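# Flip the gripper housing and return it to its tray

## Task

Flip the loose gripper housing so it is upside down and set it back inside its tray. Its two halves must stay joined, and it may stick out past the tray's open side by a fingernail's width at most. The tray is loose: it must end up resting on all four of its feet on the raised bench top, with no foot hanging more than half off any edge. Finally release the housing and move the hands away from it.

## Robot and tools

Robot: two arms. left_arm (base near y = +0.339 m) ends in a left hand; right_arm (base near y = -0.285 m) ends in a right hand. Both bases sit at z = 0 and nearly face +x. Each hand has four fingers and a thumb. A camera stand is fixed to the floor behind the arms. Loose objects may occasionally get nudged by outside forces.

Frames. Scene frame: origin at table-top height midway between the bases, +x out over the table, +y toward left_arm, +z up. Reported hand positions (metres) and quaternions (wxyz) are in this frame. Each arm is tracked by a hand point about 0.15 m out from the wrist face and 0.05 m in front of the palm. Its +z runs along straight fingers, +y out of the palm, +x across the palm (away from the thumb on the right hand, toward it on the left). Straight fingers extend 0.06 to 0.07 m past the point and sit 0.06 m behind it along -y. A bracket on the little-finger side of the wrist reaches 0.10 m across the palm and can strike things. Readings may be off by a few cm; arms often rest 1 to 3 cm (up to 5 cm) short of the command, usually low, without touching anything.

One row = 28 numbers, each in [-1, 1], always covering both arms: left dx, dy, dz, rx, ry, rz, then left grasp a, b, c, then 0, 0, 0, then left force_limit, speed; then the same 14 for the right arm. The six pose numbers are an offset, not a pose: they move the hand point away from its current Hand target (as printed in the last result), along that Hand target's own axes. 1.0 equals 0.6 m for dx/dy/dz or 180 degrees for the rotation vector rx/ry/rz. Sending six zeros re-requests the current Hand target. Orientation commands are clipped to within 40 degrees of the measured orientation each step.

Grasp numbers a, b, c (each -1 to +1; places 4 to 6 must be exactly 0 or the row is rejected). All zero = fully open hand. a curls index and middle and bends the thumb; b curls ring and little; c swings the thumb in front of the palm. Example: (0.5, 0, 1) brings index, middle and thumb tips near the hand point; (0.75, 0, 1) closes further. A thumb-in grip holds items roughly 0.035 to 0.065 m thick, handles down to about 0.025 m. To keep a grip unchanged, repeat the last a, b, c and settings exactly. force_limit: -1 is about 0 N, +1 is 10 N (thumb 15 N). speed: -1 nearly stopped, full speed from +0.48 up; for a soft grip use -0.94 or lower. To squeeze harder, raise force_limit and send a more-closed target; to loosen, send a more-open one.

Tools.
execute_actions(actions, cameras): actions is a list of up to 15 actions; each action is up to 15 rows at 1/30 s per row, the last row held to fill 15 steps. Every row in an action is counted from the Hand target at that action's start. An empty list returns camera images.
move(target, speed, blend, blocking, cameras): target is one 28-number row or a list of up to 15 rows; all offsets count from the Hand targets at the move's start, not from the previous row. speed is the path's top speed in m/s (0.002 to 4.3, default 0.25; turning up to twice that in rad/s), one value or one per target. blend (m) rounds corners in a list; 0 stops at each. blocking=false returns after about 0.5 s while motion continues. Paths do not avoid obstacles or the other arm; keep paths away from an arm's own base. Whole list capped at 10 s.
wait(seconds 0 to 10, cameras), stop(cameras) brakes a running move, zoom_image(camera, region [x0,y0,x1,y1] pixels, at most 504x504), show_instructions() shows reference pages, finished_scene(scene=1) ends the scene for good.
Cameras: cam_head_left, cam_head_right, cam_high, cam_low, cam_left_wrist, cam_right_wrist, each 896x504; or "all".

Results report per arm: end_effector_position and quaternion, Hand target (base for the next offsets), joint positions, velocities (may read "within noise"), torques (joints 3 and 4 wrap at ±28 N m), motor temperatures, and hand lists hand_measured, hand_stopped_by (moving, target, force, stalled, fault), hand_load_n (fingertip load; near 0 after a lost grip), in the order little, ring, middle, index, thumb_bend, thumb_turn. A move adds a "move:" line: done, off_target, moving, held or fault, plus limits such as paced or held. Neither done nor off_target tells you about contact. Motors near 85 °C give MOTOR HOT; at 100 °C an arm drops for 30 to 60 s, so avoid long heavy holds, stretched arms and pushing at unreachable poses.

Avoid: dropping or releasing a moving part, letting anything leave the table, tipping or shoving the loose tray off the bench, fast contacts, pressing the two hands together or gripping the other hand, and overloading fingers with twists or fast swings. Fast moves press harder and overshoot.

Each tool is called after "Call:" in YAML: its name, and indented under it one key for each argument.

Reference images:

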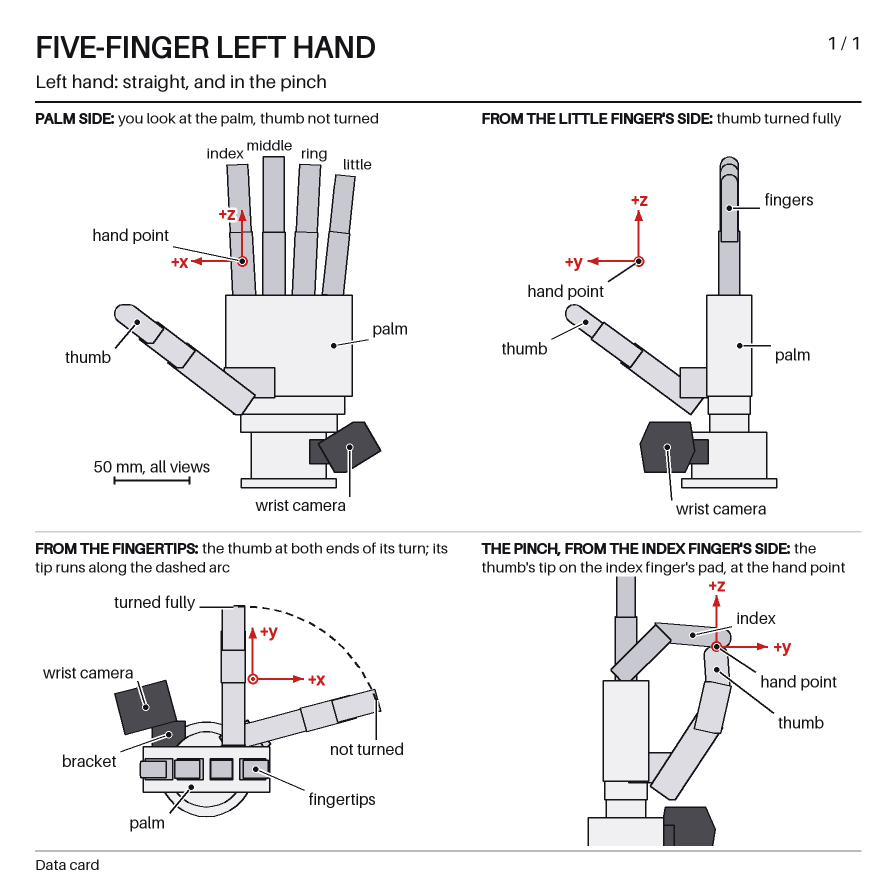

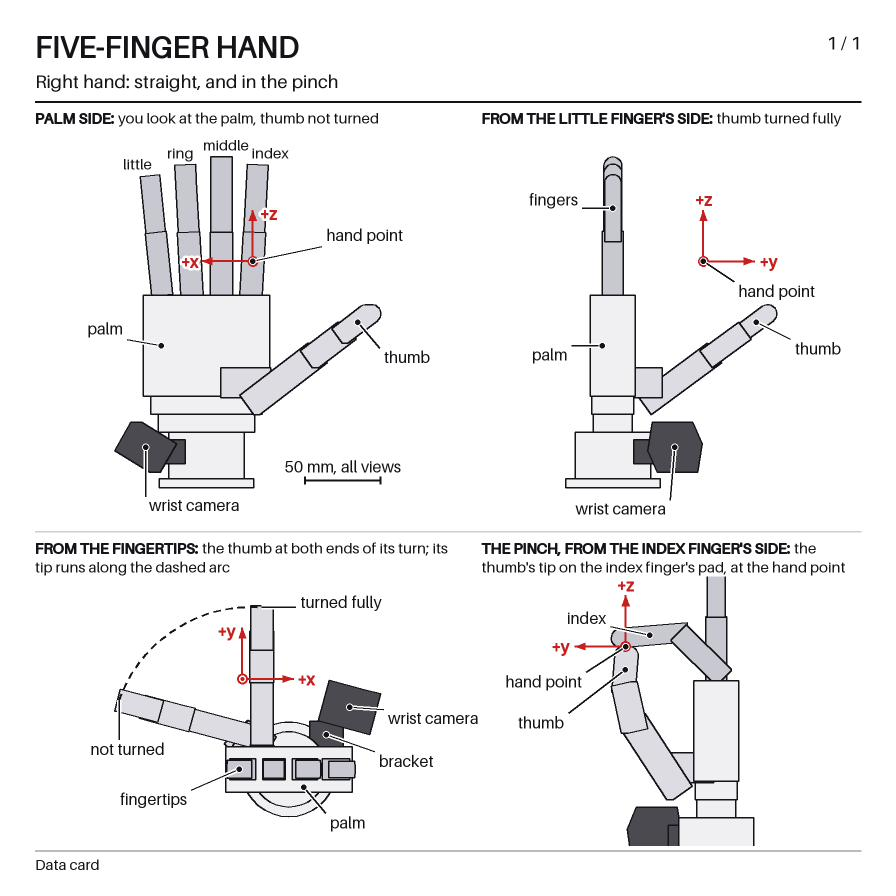

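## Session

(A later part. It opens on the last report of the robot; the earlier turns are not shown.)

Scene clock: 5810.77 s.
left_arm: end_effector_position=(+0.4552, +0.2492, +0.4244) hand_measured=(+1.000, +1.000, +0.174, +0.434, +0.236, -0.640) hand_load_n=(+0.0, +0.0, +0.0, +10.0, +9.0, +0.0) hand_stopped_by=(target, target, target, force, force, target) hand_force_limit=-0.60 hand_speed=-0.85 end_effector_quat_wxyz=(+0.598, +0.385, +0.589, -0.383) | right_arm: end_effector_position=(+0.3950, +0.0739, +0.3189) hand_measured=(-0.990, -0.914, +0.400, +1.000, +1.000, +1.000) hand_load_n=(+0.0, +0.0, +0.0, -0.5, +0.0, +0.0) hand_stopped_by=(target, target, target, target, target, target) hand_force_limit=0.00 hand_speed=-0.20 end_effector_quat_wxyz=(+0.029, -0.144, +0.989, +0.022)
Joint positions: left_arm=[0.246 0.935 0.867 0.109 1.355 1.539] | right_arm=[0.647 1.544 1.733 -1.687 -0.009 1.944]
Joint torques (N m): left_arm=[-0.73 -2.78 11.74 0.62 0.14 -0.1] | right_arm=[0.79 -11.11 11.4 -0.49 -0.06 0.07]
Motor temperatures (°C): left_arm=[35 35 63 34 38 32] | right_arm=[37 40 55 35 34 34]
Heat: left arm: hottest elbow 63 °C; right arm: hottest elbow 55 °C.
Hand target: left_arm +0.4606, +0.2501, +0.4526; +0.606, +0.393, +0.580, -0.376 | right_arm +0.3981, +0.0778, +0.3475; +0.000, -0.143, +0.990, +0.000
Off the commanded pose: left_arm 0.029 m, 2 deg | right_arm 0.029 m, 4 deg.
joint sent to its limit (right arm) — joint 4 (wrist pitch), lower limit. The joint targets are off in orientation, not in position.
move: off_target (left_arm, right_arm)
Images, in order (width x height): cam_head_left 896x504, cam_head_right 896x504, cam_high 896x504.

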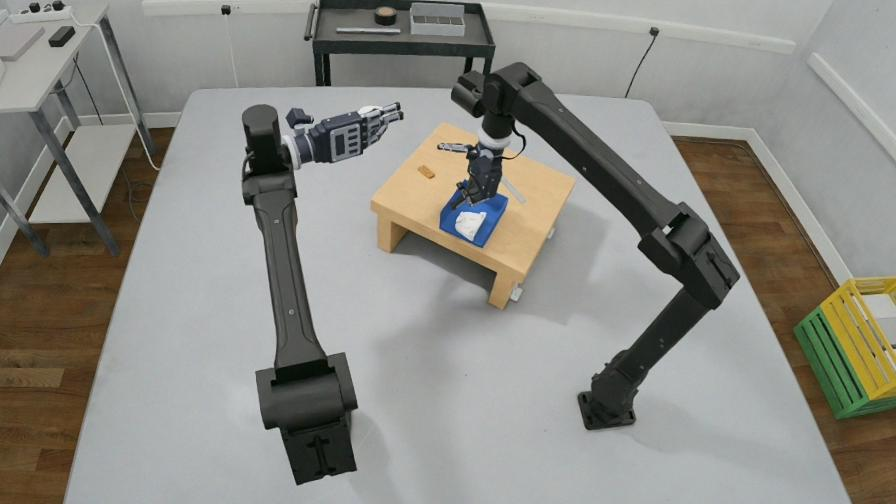

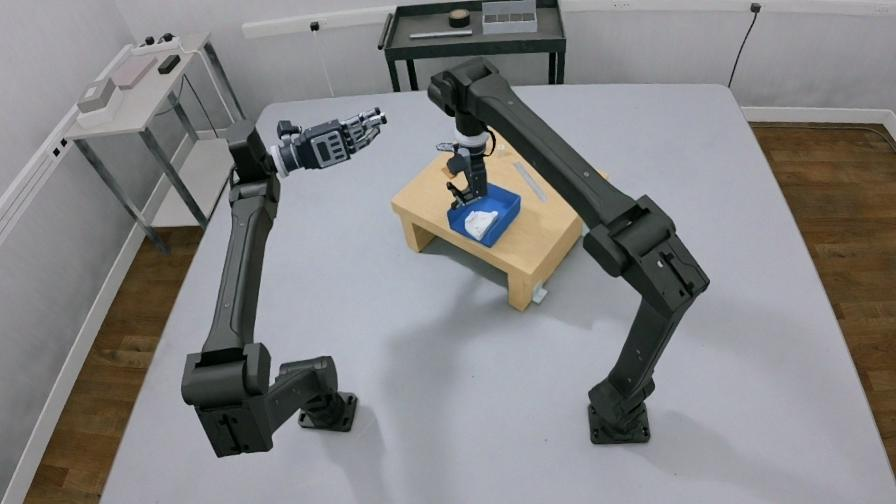

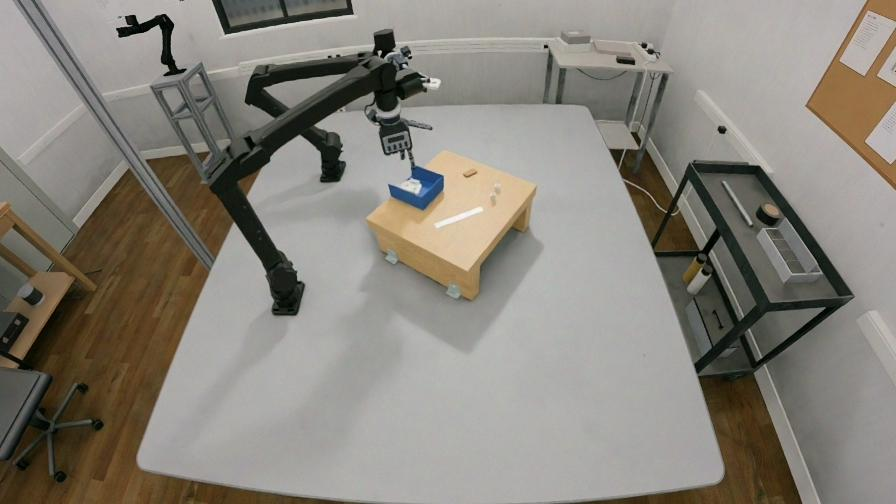

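Call:
move:
  target:
    - [0,0,0,0,0,0, 0.6,-1,0.82,0,0,0, -0.6,-0.85, 0.02,-0.05,-0.08,0,0,0, 0.1,1,-1,0,0,0, 0.0,-0.2]
    - [0,0,0,0,0,0, 0.6,-1,0.82,0,0,0, -0.6,-0.85, 0.271,-0.5768,-0.1208,0,0,0, 0.1,1,-1,0,0,0, 0.0,-0.2]
  speed: [0.1,0.2]
  blend: [0.03,0]
  cameras: ["cam_head_left","cam_head_right","cam_high"]

Call:
zoom_image:
  camera: "cam_head_left"
  region: [430, 170, 520, 250]

Call:
zoom_image:
  camera: "cam_head_right"
  region: [435, 170, 525, 250]

Call:
zoom_image:
  camera: "cam_high"
  region: [380, 155, 450, 215]

Scene clock: 5847.97 s.
left_arm: end_effector_position=(+0.4552, +0.2492, +0.4244) hand_measured=(+1.000, +1.000, +0.174, +0.434, +0.236, -0.640) hand_load_n=(+0.0, +0.0, +0.0, +10.0, +9.5, -0.5) hand_stopped_by=(target, target, target, force, force, target) hand_force_limit=-0.60 hand_speed=-0.85 end_effector_quat_wxyz=(+0.598, +0.385, +0.589, -0.383) | right_arm: end_effector_position=(+0.3441, -0.3026, +0.4122) hand_measured=(-0.990, -0.914, +0.400, +1.000, +1.000, +1.000) hand_load_n=(+0.0, +0.0, +0.0, +0.0, +0.0, +0.0) hand_stopped_by=(target, target, target, target, target, target) hand_force_limit=0.00 hand_speed=-0.20 end_effector_quat_wxyz=(+0.166, -0.130, +0.977, -0.039)
Joint positions: left_arm=[0.246 0.935 0.867 0.109 1.355 1.539] | right_arm=[-0.307 1.071 1.524 -1.688 -0.065 1.026]
Joint torques (N m): left_arm=[-0.85 -2.9 11.71 0.62 0.14 -0.11] | right_arm=[1.08 -4.48 8.43 -0.06 0.03 -0.13]
Motor temperatures (°C): left_arm=[35 35 63 34 38 32] | right_arm=[37 40 56 35 34 34]
Heat: left arm: hottest elbow 63 °C; right arm: hottest elbow 56 °C.
Hand target: left_arm +0.4606, +0.2501, +0.4526; +0.606, +0.393, +0.580, -0.376 | right_arm +0.3402, -0.2999, +0.4202; +0.000, -0.143, +0.990, +0.000
Off the commanded pose: left_arm 0.029 m, 2 deg | right_arm 0.009 m, 20 deg.
joint sent to its limit (right arm) — joint 4 (wrist pitch), lower limit. The joint targets are off in orientation, not in position.
move: off_target (left_arm, right_arm)
Images, in order (width x height): cam_head_left 896x504, cam_head_right 896x504, cam_high 896x504.

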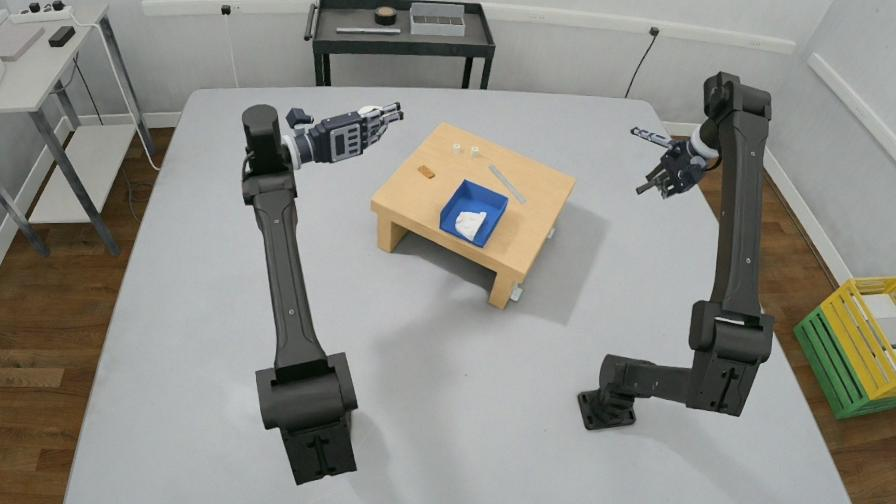

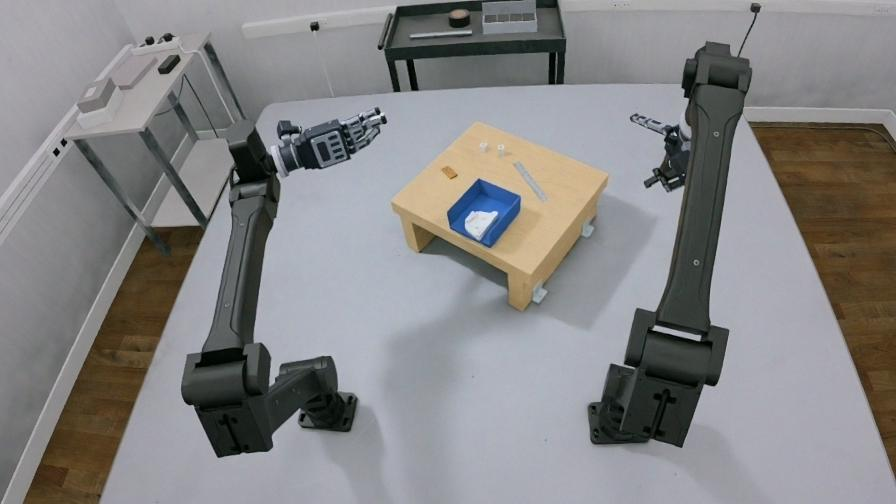

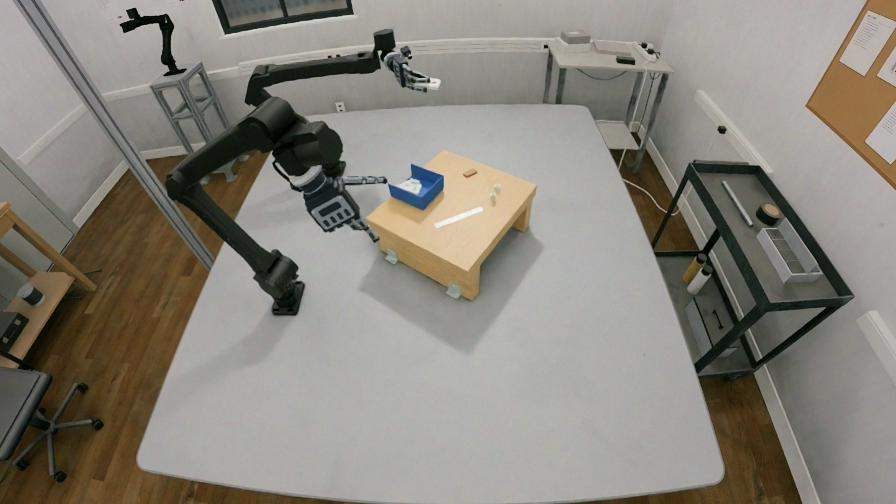

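Scaled by 5.600 from the camera's 896x504 image, which has a finer 1280x720 frame.

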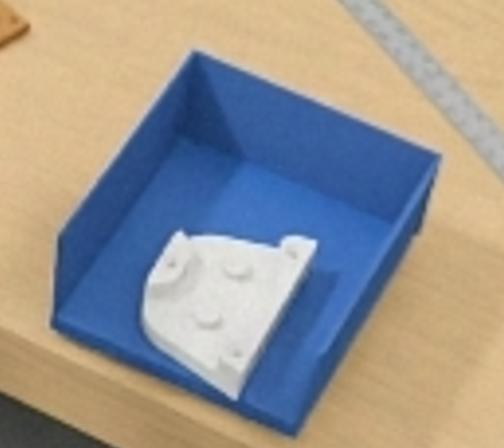

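Scaled by 5.600 from the camera's 896x504 image, which has a finer 1280x720 frame.

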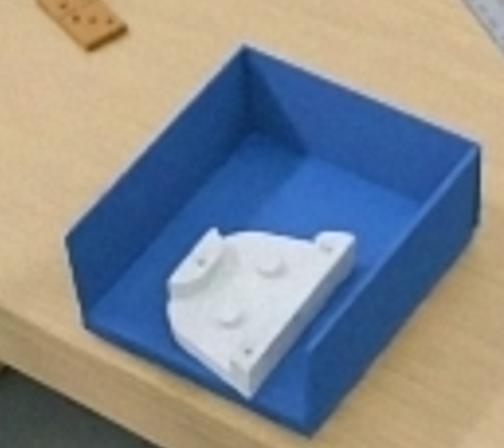

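Scaled by 7.200 from the camera's 896x504 image, which has a finer 1280x720 frame.

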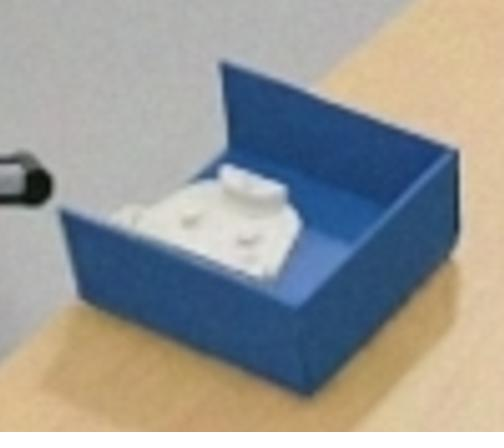

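Call:
zoom_image:
  camera: "cam_head_left"
  region: [450, 205, 490, 245]

Call:
zoom_image:
  camera: "cam_head_right"
  region: [462, 205, 502, 245]

Scaled by 12.600 from the camera's 896x504 image, which has a finer 1280x720 frame.

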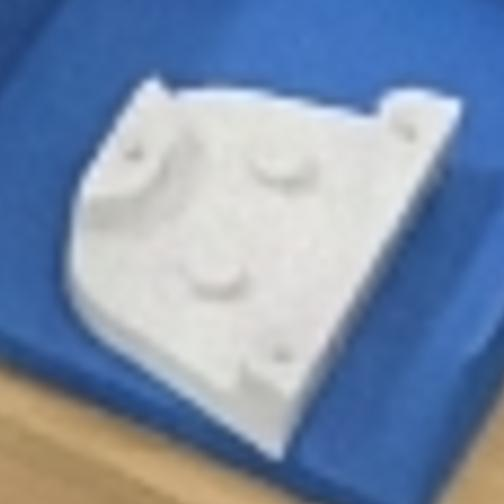

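Scaled by 12.600 from the camera's 896x504 image, which has a finer 1280x720 frame.

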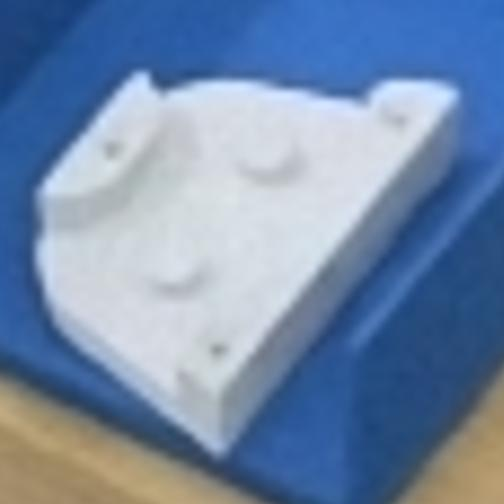

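Call:
execute_actions:
  actions: []
  cameras: ["cam_right_wrist","cam_low"]

Call:
zoom_image:
  camera: "cam_low"
  region: [590, 70, 680, 140]

Scene clock: 5900.87 s.
left_arm: end_effector_position=(+0.4552, +0.2492, +0.4244) hand_measured=(+1.000, +1.000, +0.174, +0.434, +0.236, -0.640) hand_load_n=(+0.0, +0.0, +0.0, +9.5, +9.0, -0.5) hand_stopped_by=(target, target, target, force, force, target) hand_force_limit=-0.60 hand_speed=-0.85 end_effector_quat_wxyz=(+0.598, +0.385, +0.589, -0.383) | right_arm: end_effector_position=(+0.3441, -0.3026, +0.4122) hand_measured=(-0.990, -0.914, +0.400, +1.000, +1.000, +1.000) hand_load_n=(+0.0, +0.0, +0.0, +0.0, +0.0, +0.0) hand_stopped_by=(target, target, target, target, target, target) hand_force_limit=0.00 hand_speed=-0.20 end_effector_quat_wxyz=(+0.166, -0.130, +0.977, -0.039)
Joint positions: left_arm=[0.246 0.935 0.867 0.109 1.355 1.539] | right_arm=[-0.307 1.071 1.524 -1.688 -0.065 1.025]
Joint velocities: within noise
Joint torques (N m): left_arm=[-0.79 -2.96 11.73 0.59 0.13 -0.1] | right_arm=[1.08 -4.48 8.43 -0.06 0.03 -0.14]
Motor temperatures (°C): left_arm=[35 35 64 34 38 32] | right_arm=[37 39 53 35 34 34]
Heat: left arm: hottest elbow 64 °C; right arm: hottest elbow 53 °C.
Hand target: left_arm +0.4606, +0.2501, +0.4526; +0.606, +0.393, +0.580, -0.376 | right_arm +0.3402, -0.2999, +0.4202; +0.000, -0.143, +0.990, +0.000
Off the commanded pose: left_arm 0.029 m, 2 deg | right_arm 0.009 m, 20 deg.
camera_calibration:
cam_right_wrist: T_world_to_cam=[[-0.518084, 0.827909, -0.214837, 0.512874], [0.512581, 0.501599, 0.696892, -0.307596], [0.684726, 0.250928, -0.684241, 0.236905], [0, 0, 0, 1]] pos_world=[0.261165, -0.329769, 0.486647]
Images, in order (width x height): cam_low 896x504, cam_right_wrist 896x504.

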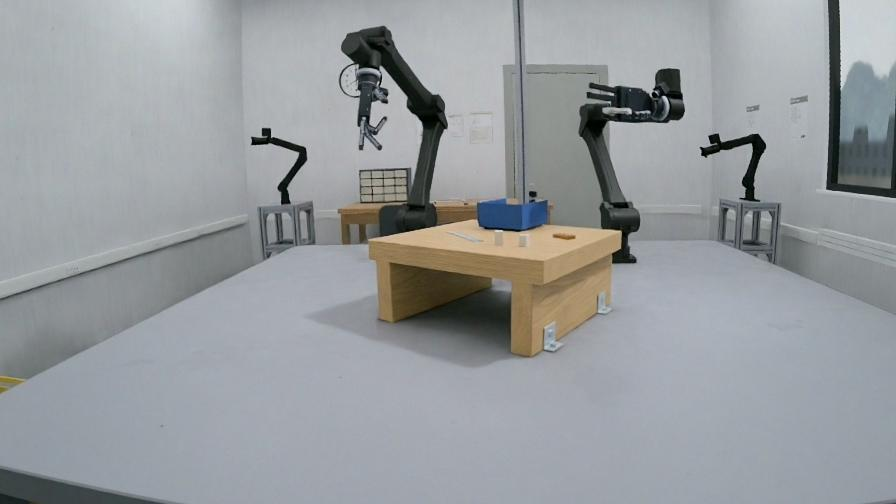

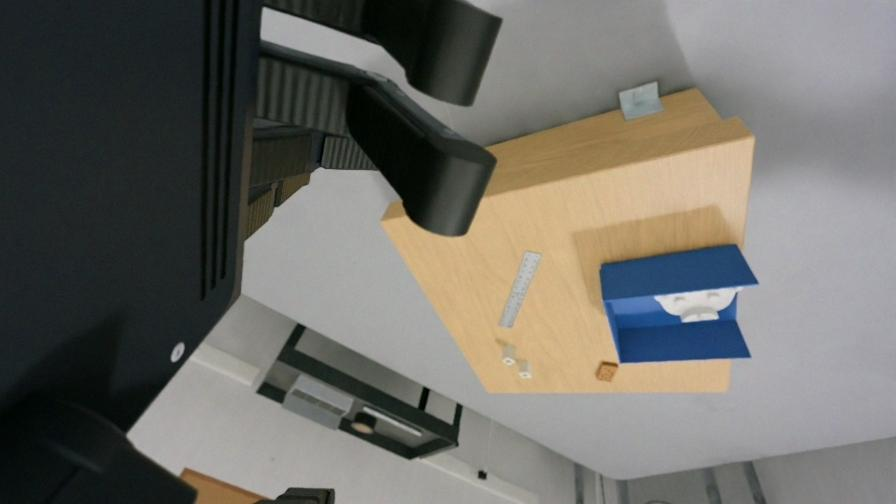

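Scaled by 5.600 from the camera's 896x504 image, which has a finer 1280x720 frame.

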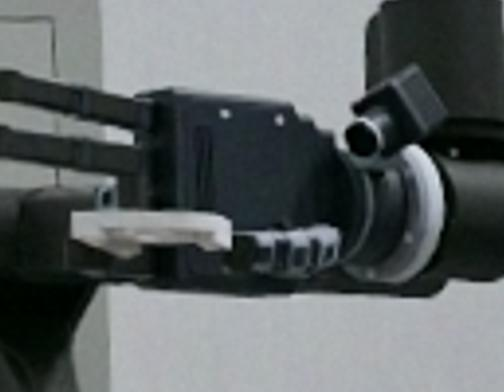

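Call:
zoom_image:
  camera: "cam_low"
  region: [598, 98, 640, 122]

Scaled by 12.000 from the camera's 896x504 image, which has a finer 1280x720 frame.

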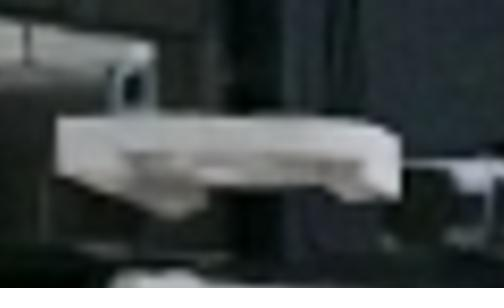

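Call:
move:
  target:
    - [0.1818,-0.2738,0.2795,0.0327,-0.0013,0.0033, 0.6,-1,0.82,0,0,0, -0.6,-0.85, 0,0,0,0,0,0, 0.1,1,-1,0,0,0, 0.0,-0.2]
    - [0.3233,-0.2795,0.2768,0.0327,-0.0013,0.0033, 0.6,-1,0.82,0,0,0, -0.6,-0.85, 0,0,0,0,0,0, 0.1,1,-1,0,0,0, 0.0,-0.2]
  speed: [0.15,0.08]
  cameras: ["cam_head_left","cam_head_right","cam_high","cam_left_wrist"]

Call:
zoom_image:
  camera: "cam_head_left"
  region: [440, 180, 500, 240]

Call:
zoom_image:
  camera: "cam_head_right"
  region: [450, 180, 510, 240]

Call:
zoom_image:
  camera: "cam_left_wrist"
  region: [335, 180, 615, 380]

Scene clock: 5966.80 s.
left_arm: end_effector_position=(+0.3833, +0.0296, +0.2542) hand_measured=(+1.000, +1.000, +0.174, +0.434, +0.236, -0.640) hand_load_n=(+0.0, +0.0, +0.0, +9.5, +9.0, +0.0) hand_stopped_by=(target, target, target, force, force, target) hand_force_limit=-0.60 hand_speed=-0.85 end_effector_quat_wxyz=(+0.582, +0.424, +0.562, -0.407) | right_arm: end_effector_position=(+0.3440, -0.3026, +0.4122) hand_measured=(-0.990, -0.914, +0.400, +1.000, +1.000, +1.000) hand_load_n=(+0.0, +0.0, +0.0, +0.0, -0.5, +0.0) hand_stopped_by=(target, target, target, target, target, target) hand_force_limit=0.00 hand_speed=-0.20 end_effector_quat_wxyz=(+0.166, -0.130, +0.977, -0.039)
Joint positions: left_arm=[-0.49 1.049 0.46 0.602 0.728 1.598] | right_arm=[-0.307 1.071 1.524 -1.688 -0.064 1.025]
Joint torques (N m): left_arm=[-0.85 -3.66 6.48 1.95 -0.07 0.13] | right_arm=[1.14 -4.48 8.44 -0.06 0.03 -0.14]
Motor temperatures (°C): left_arm=[35 35 63 34 38 32] | right_arm=[37 38 52 35 34 34]
Heat: left arm: hottest elbow 63 °C; right arm: hottest elbow 52 °C.
Hand target: left_arm +0.3840, +0.0301, +0.2550; +0.588, +0.426, +0.557, -0.403 | right_arm +0.3403, -0.2999, +0.4202; +0.000, -0.143, +0.990, +0.000
Off the commanded pose: left_arm 0.001 m, 1 deg | right_arm 0.009 m, 20 deg.
joint sent to its limit (right arm) — joint 4 (wrist pitch), lower limit. The joint targets are off in orientation, not in position.
move: off_target (right_arm)
camera_calibration:
cam_left_wrist: T_world_to_cam=[[-0.887251, -0.318675, -0.333514, 0.439277], [0.109583, 0.5567, -0.823454, 0.149869], [0.448082, -0.767158, -0.459012, 0.0815561], [0, 0, 0, 1]] pos_world=[0.336782, 0.119121, 0.30735]
Images, in order (width x height): cam_head_left 896x504, cam_head_right 896x504, cam_high 896x504, cam_left_wrist 896x504.

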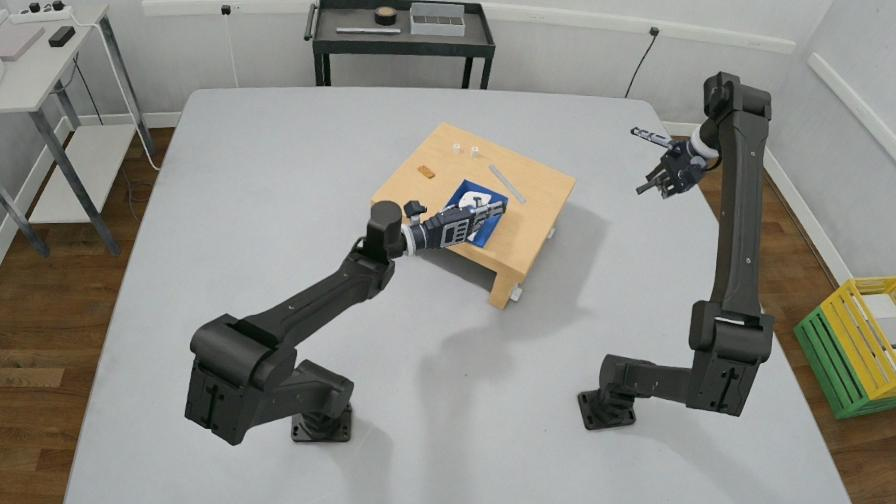

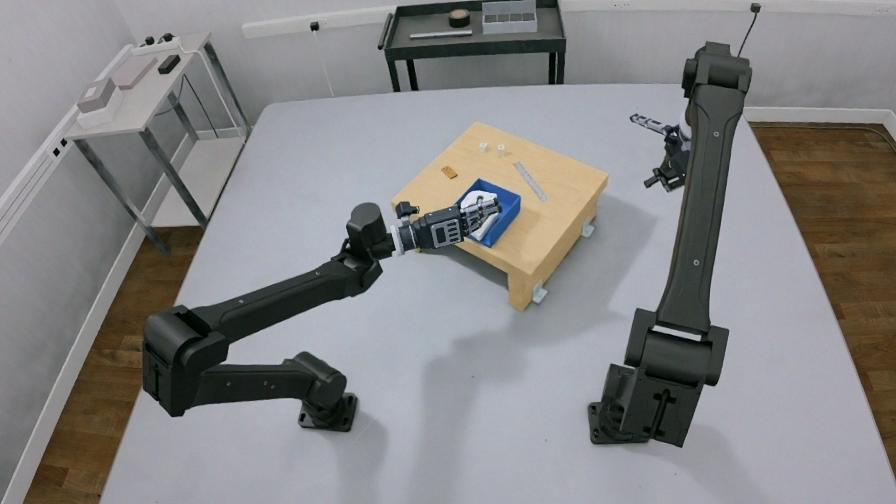

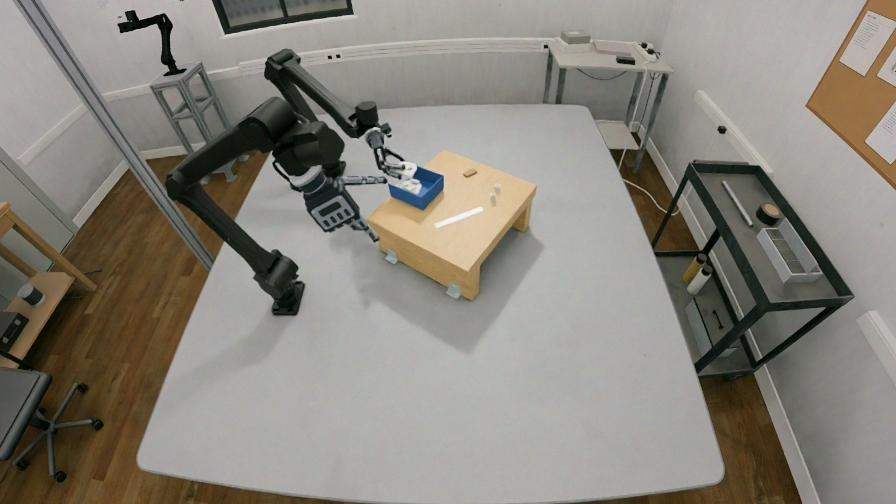

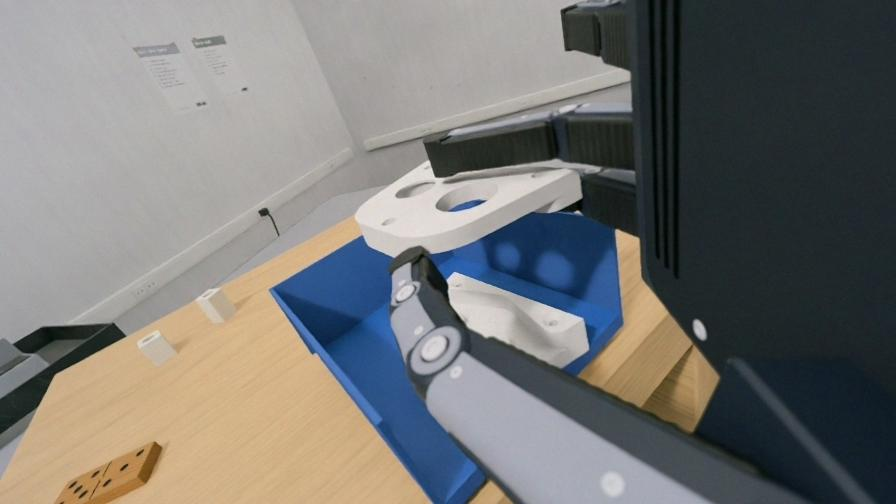

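Scaled by 8.400 from the camera's 896x504 image, which has a finer 1280x720 frame.

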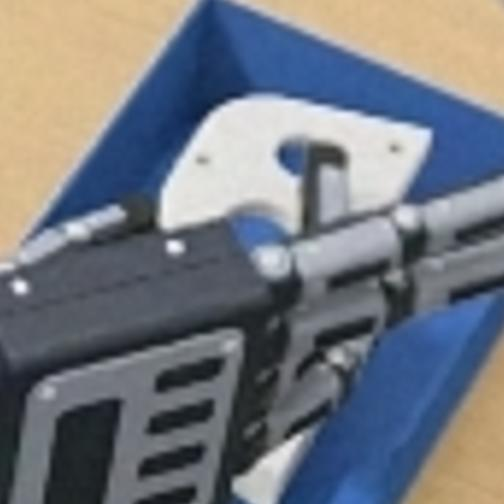

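Scaled by 8.400 from the camera's 896x504 image, which has a finer 1280x720 frame.

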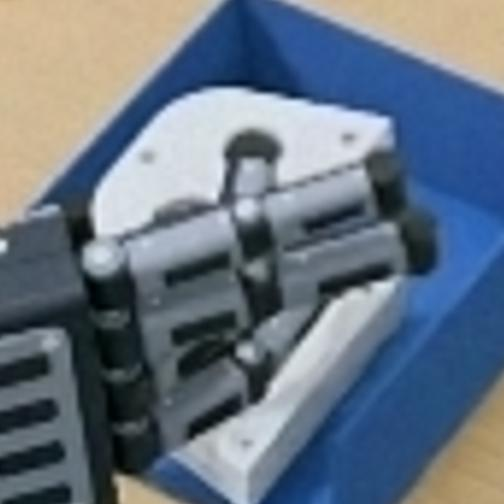

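Scaled by 1.800 from the camera's 896x504 image, which has a finer 1280x720 frame.

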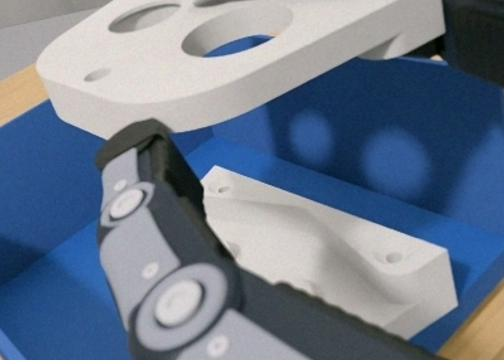

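Call:
move:
  target: [0.0781,-0.0066,0.0013,0,0,0, 0.6,-1,0.82,0,0,0, -0.6,-0.85, 0,0,0,0,0,0, 0.1,1,-1,0,0,0, 0.0,-0.2]
  speed: 0.04
  cameras: ["cam_head_left","cam_head_right","cam_high","cam_left_wrist"]

Call:
zoom_image:
  camera: "cam_head_left"
  region: [440, 180, 500, 240]

Call:
zoom_image:
  camera: "cam_head_right"
  region: [450, 180, 510, 240]

Call:
zoom_image:
  camera: "cam_left_wrist"
  region: [335, 160, 615, 360]

Call:
zoom_image:
  camera: "cam_high"
  region: [385, 155, 445, 215]

Scene clock: 6010.23 s.
left_arm: end_effector_position=(+0.3851, +0.0299, +0.2089) hand_measured=(+1.000, +1.000, +0.174, +0.434, +0.236, -0.640) hand_load_n=(+0.0, +0.0, +0.0, +10.0, +9.5, +0.0) hand_stopped_by=(target, target, target, force, force, target) hand_force_limit=-0.60 hand_speed=-0.85 end_effector_quat_wxyz=(+0.585, +0.422, +0.562, -0.405) | right_arm: end_effector_position=(+0.3440, -0.3026, +0.4122) hand_measured=(-0.990, -0.914, +0.400, +1.000, +1.000, +1.000) hand_load_n=(+0.0, +0.0, +0.0, +0.0, +0.0, +0.0) hand_stopped_by=(target, target, target, target, target, target) hand_force_limit=0.00 hand_speed=-0.20 end_effector_quat_wxyz=(+0.166, -0.130, +0.977, -0.039)
Joint positions: left_arm=[-0.49 1.188 0.391 0.813 0.721 1.598] | right_arm=[-0.307 1.071 1.524 -1.688 -0.064 1.025]
Joint torques (N m): left_arm=[-1.44 -4.13 5.46 1.92 -0.1 0.13] | right_arm=[1.08 -4.48 8.43 -0.06 0.03 -0.14]
Motor temperatures (°C): left_arm=[35 35 57 34 38 32] | right_arm=[37 38 52 35 34 34]
Heat: left arm: hottest elbow 57 °C; right arm: hottest elbow 52 °C.
Hand target: left_arm +0.3829, +0.0282, +0.2079; +0.588, +0.426, +0.557, -0.403 | right_arm +0.3403, -0.2999, +0.4202; +0.000, -0.143, +0.990, +0.000
Off the commanded pose: left_arm 0.003 m, 1 deg | right_arm 0.009 m, 20 deg.
joint sent to its limit (right arm) — joint 4 (wrist pitch), lower limit. The joint targets are off in orientation, not in position.
move: off_target (right_arm)
camera_calibration:
cam_left_wrist: T_world_to_cam=[[-0.884059, -0.325077, -0.335804, 0.425335], [0.108691, 0.555793, -0.824185, 0.11266], [0.454561, -0.765127, -0.456021, 0.0569584], [0, 0, 0, 1]] pos_world=[0.337885, 0.119231, 0.261656]
Images, in order (width x height): cam_head_left 896x504, cam_head_right 896x504, cam_high 896x504, cam_left_wrist 896x504.

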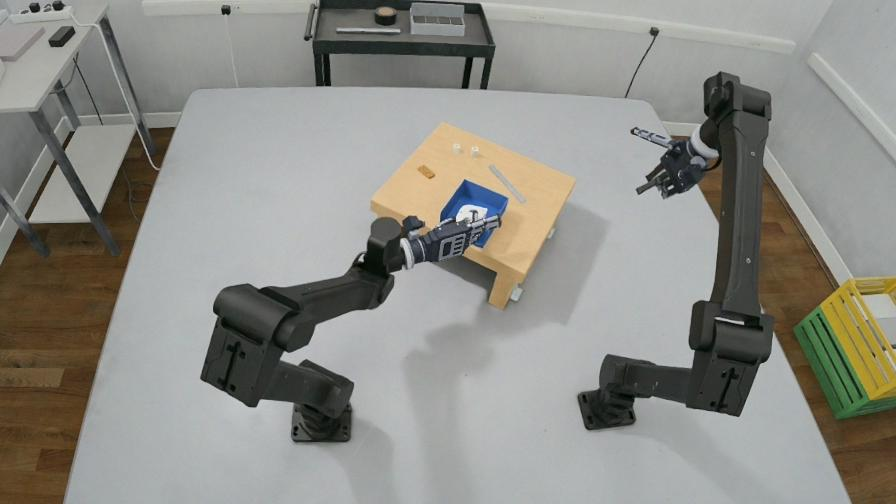

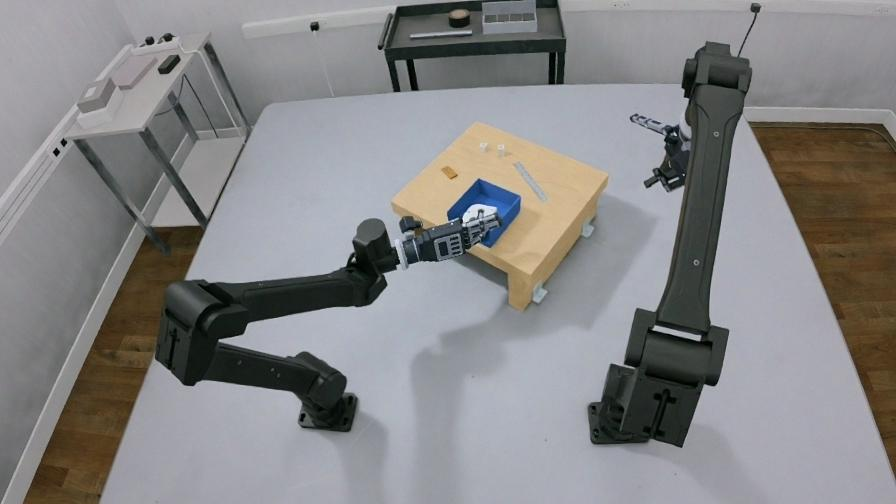

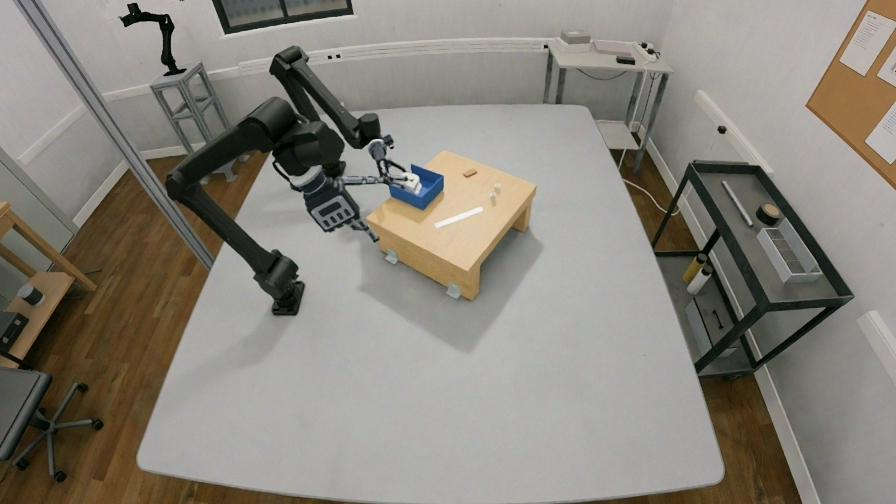

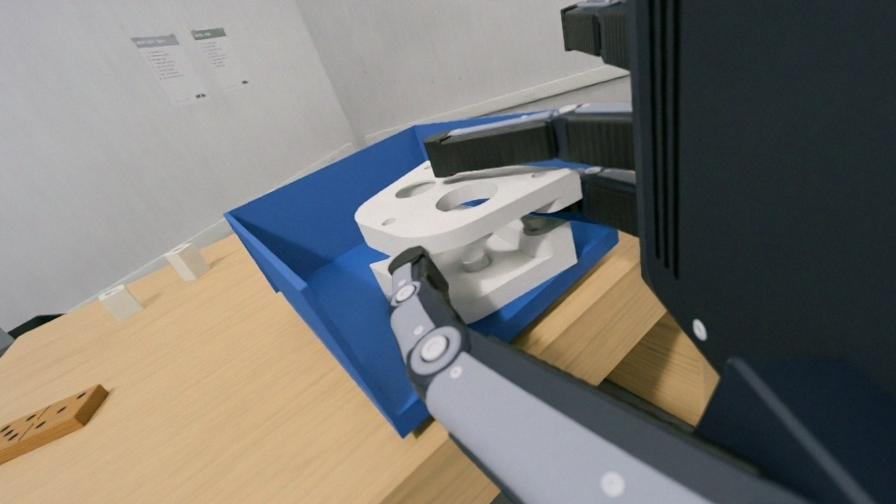

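Scaled by 8.400 from the camera's 896x504 image, which has a finer 1280x720 frame.

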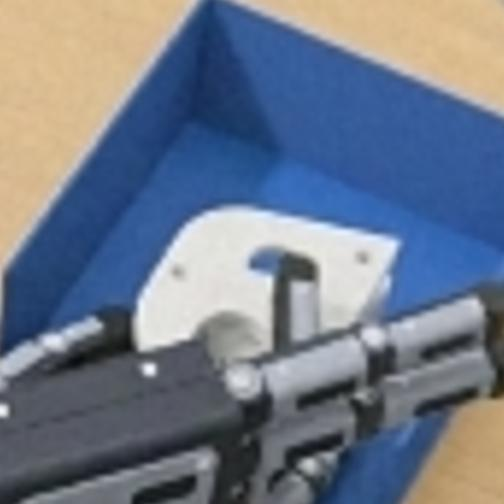

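Scaled by 8.400 from the camera's 896x504 image, which has a finer 1280x720 frame.

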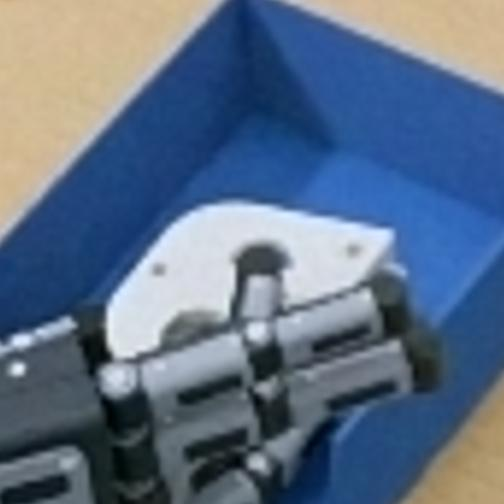

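Scaled by 1.800 from the camera's 896x504 image, which has a finer 1280x720 frame.

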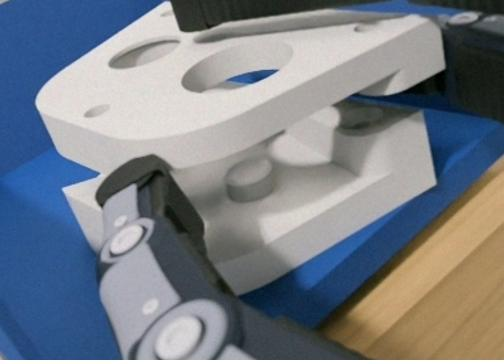

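Scaled by 8.400 from the camera's 896x504 image, which has a finer 1280x720 frame.

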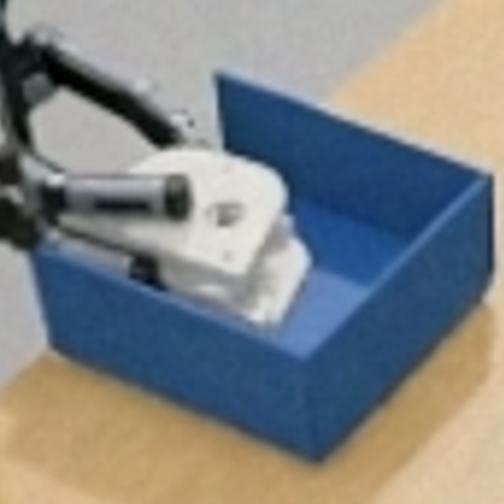

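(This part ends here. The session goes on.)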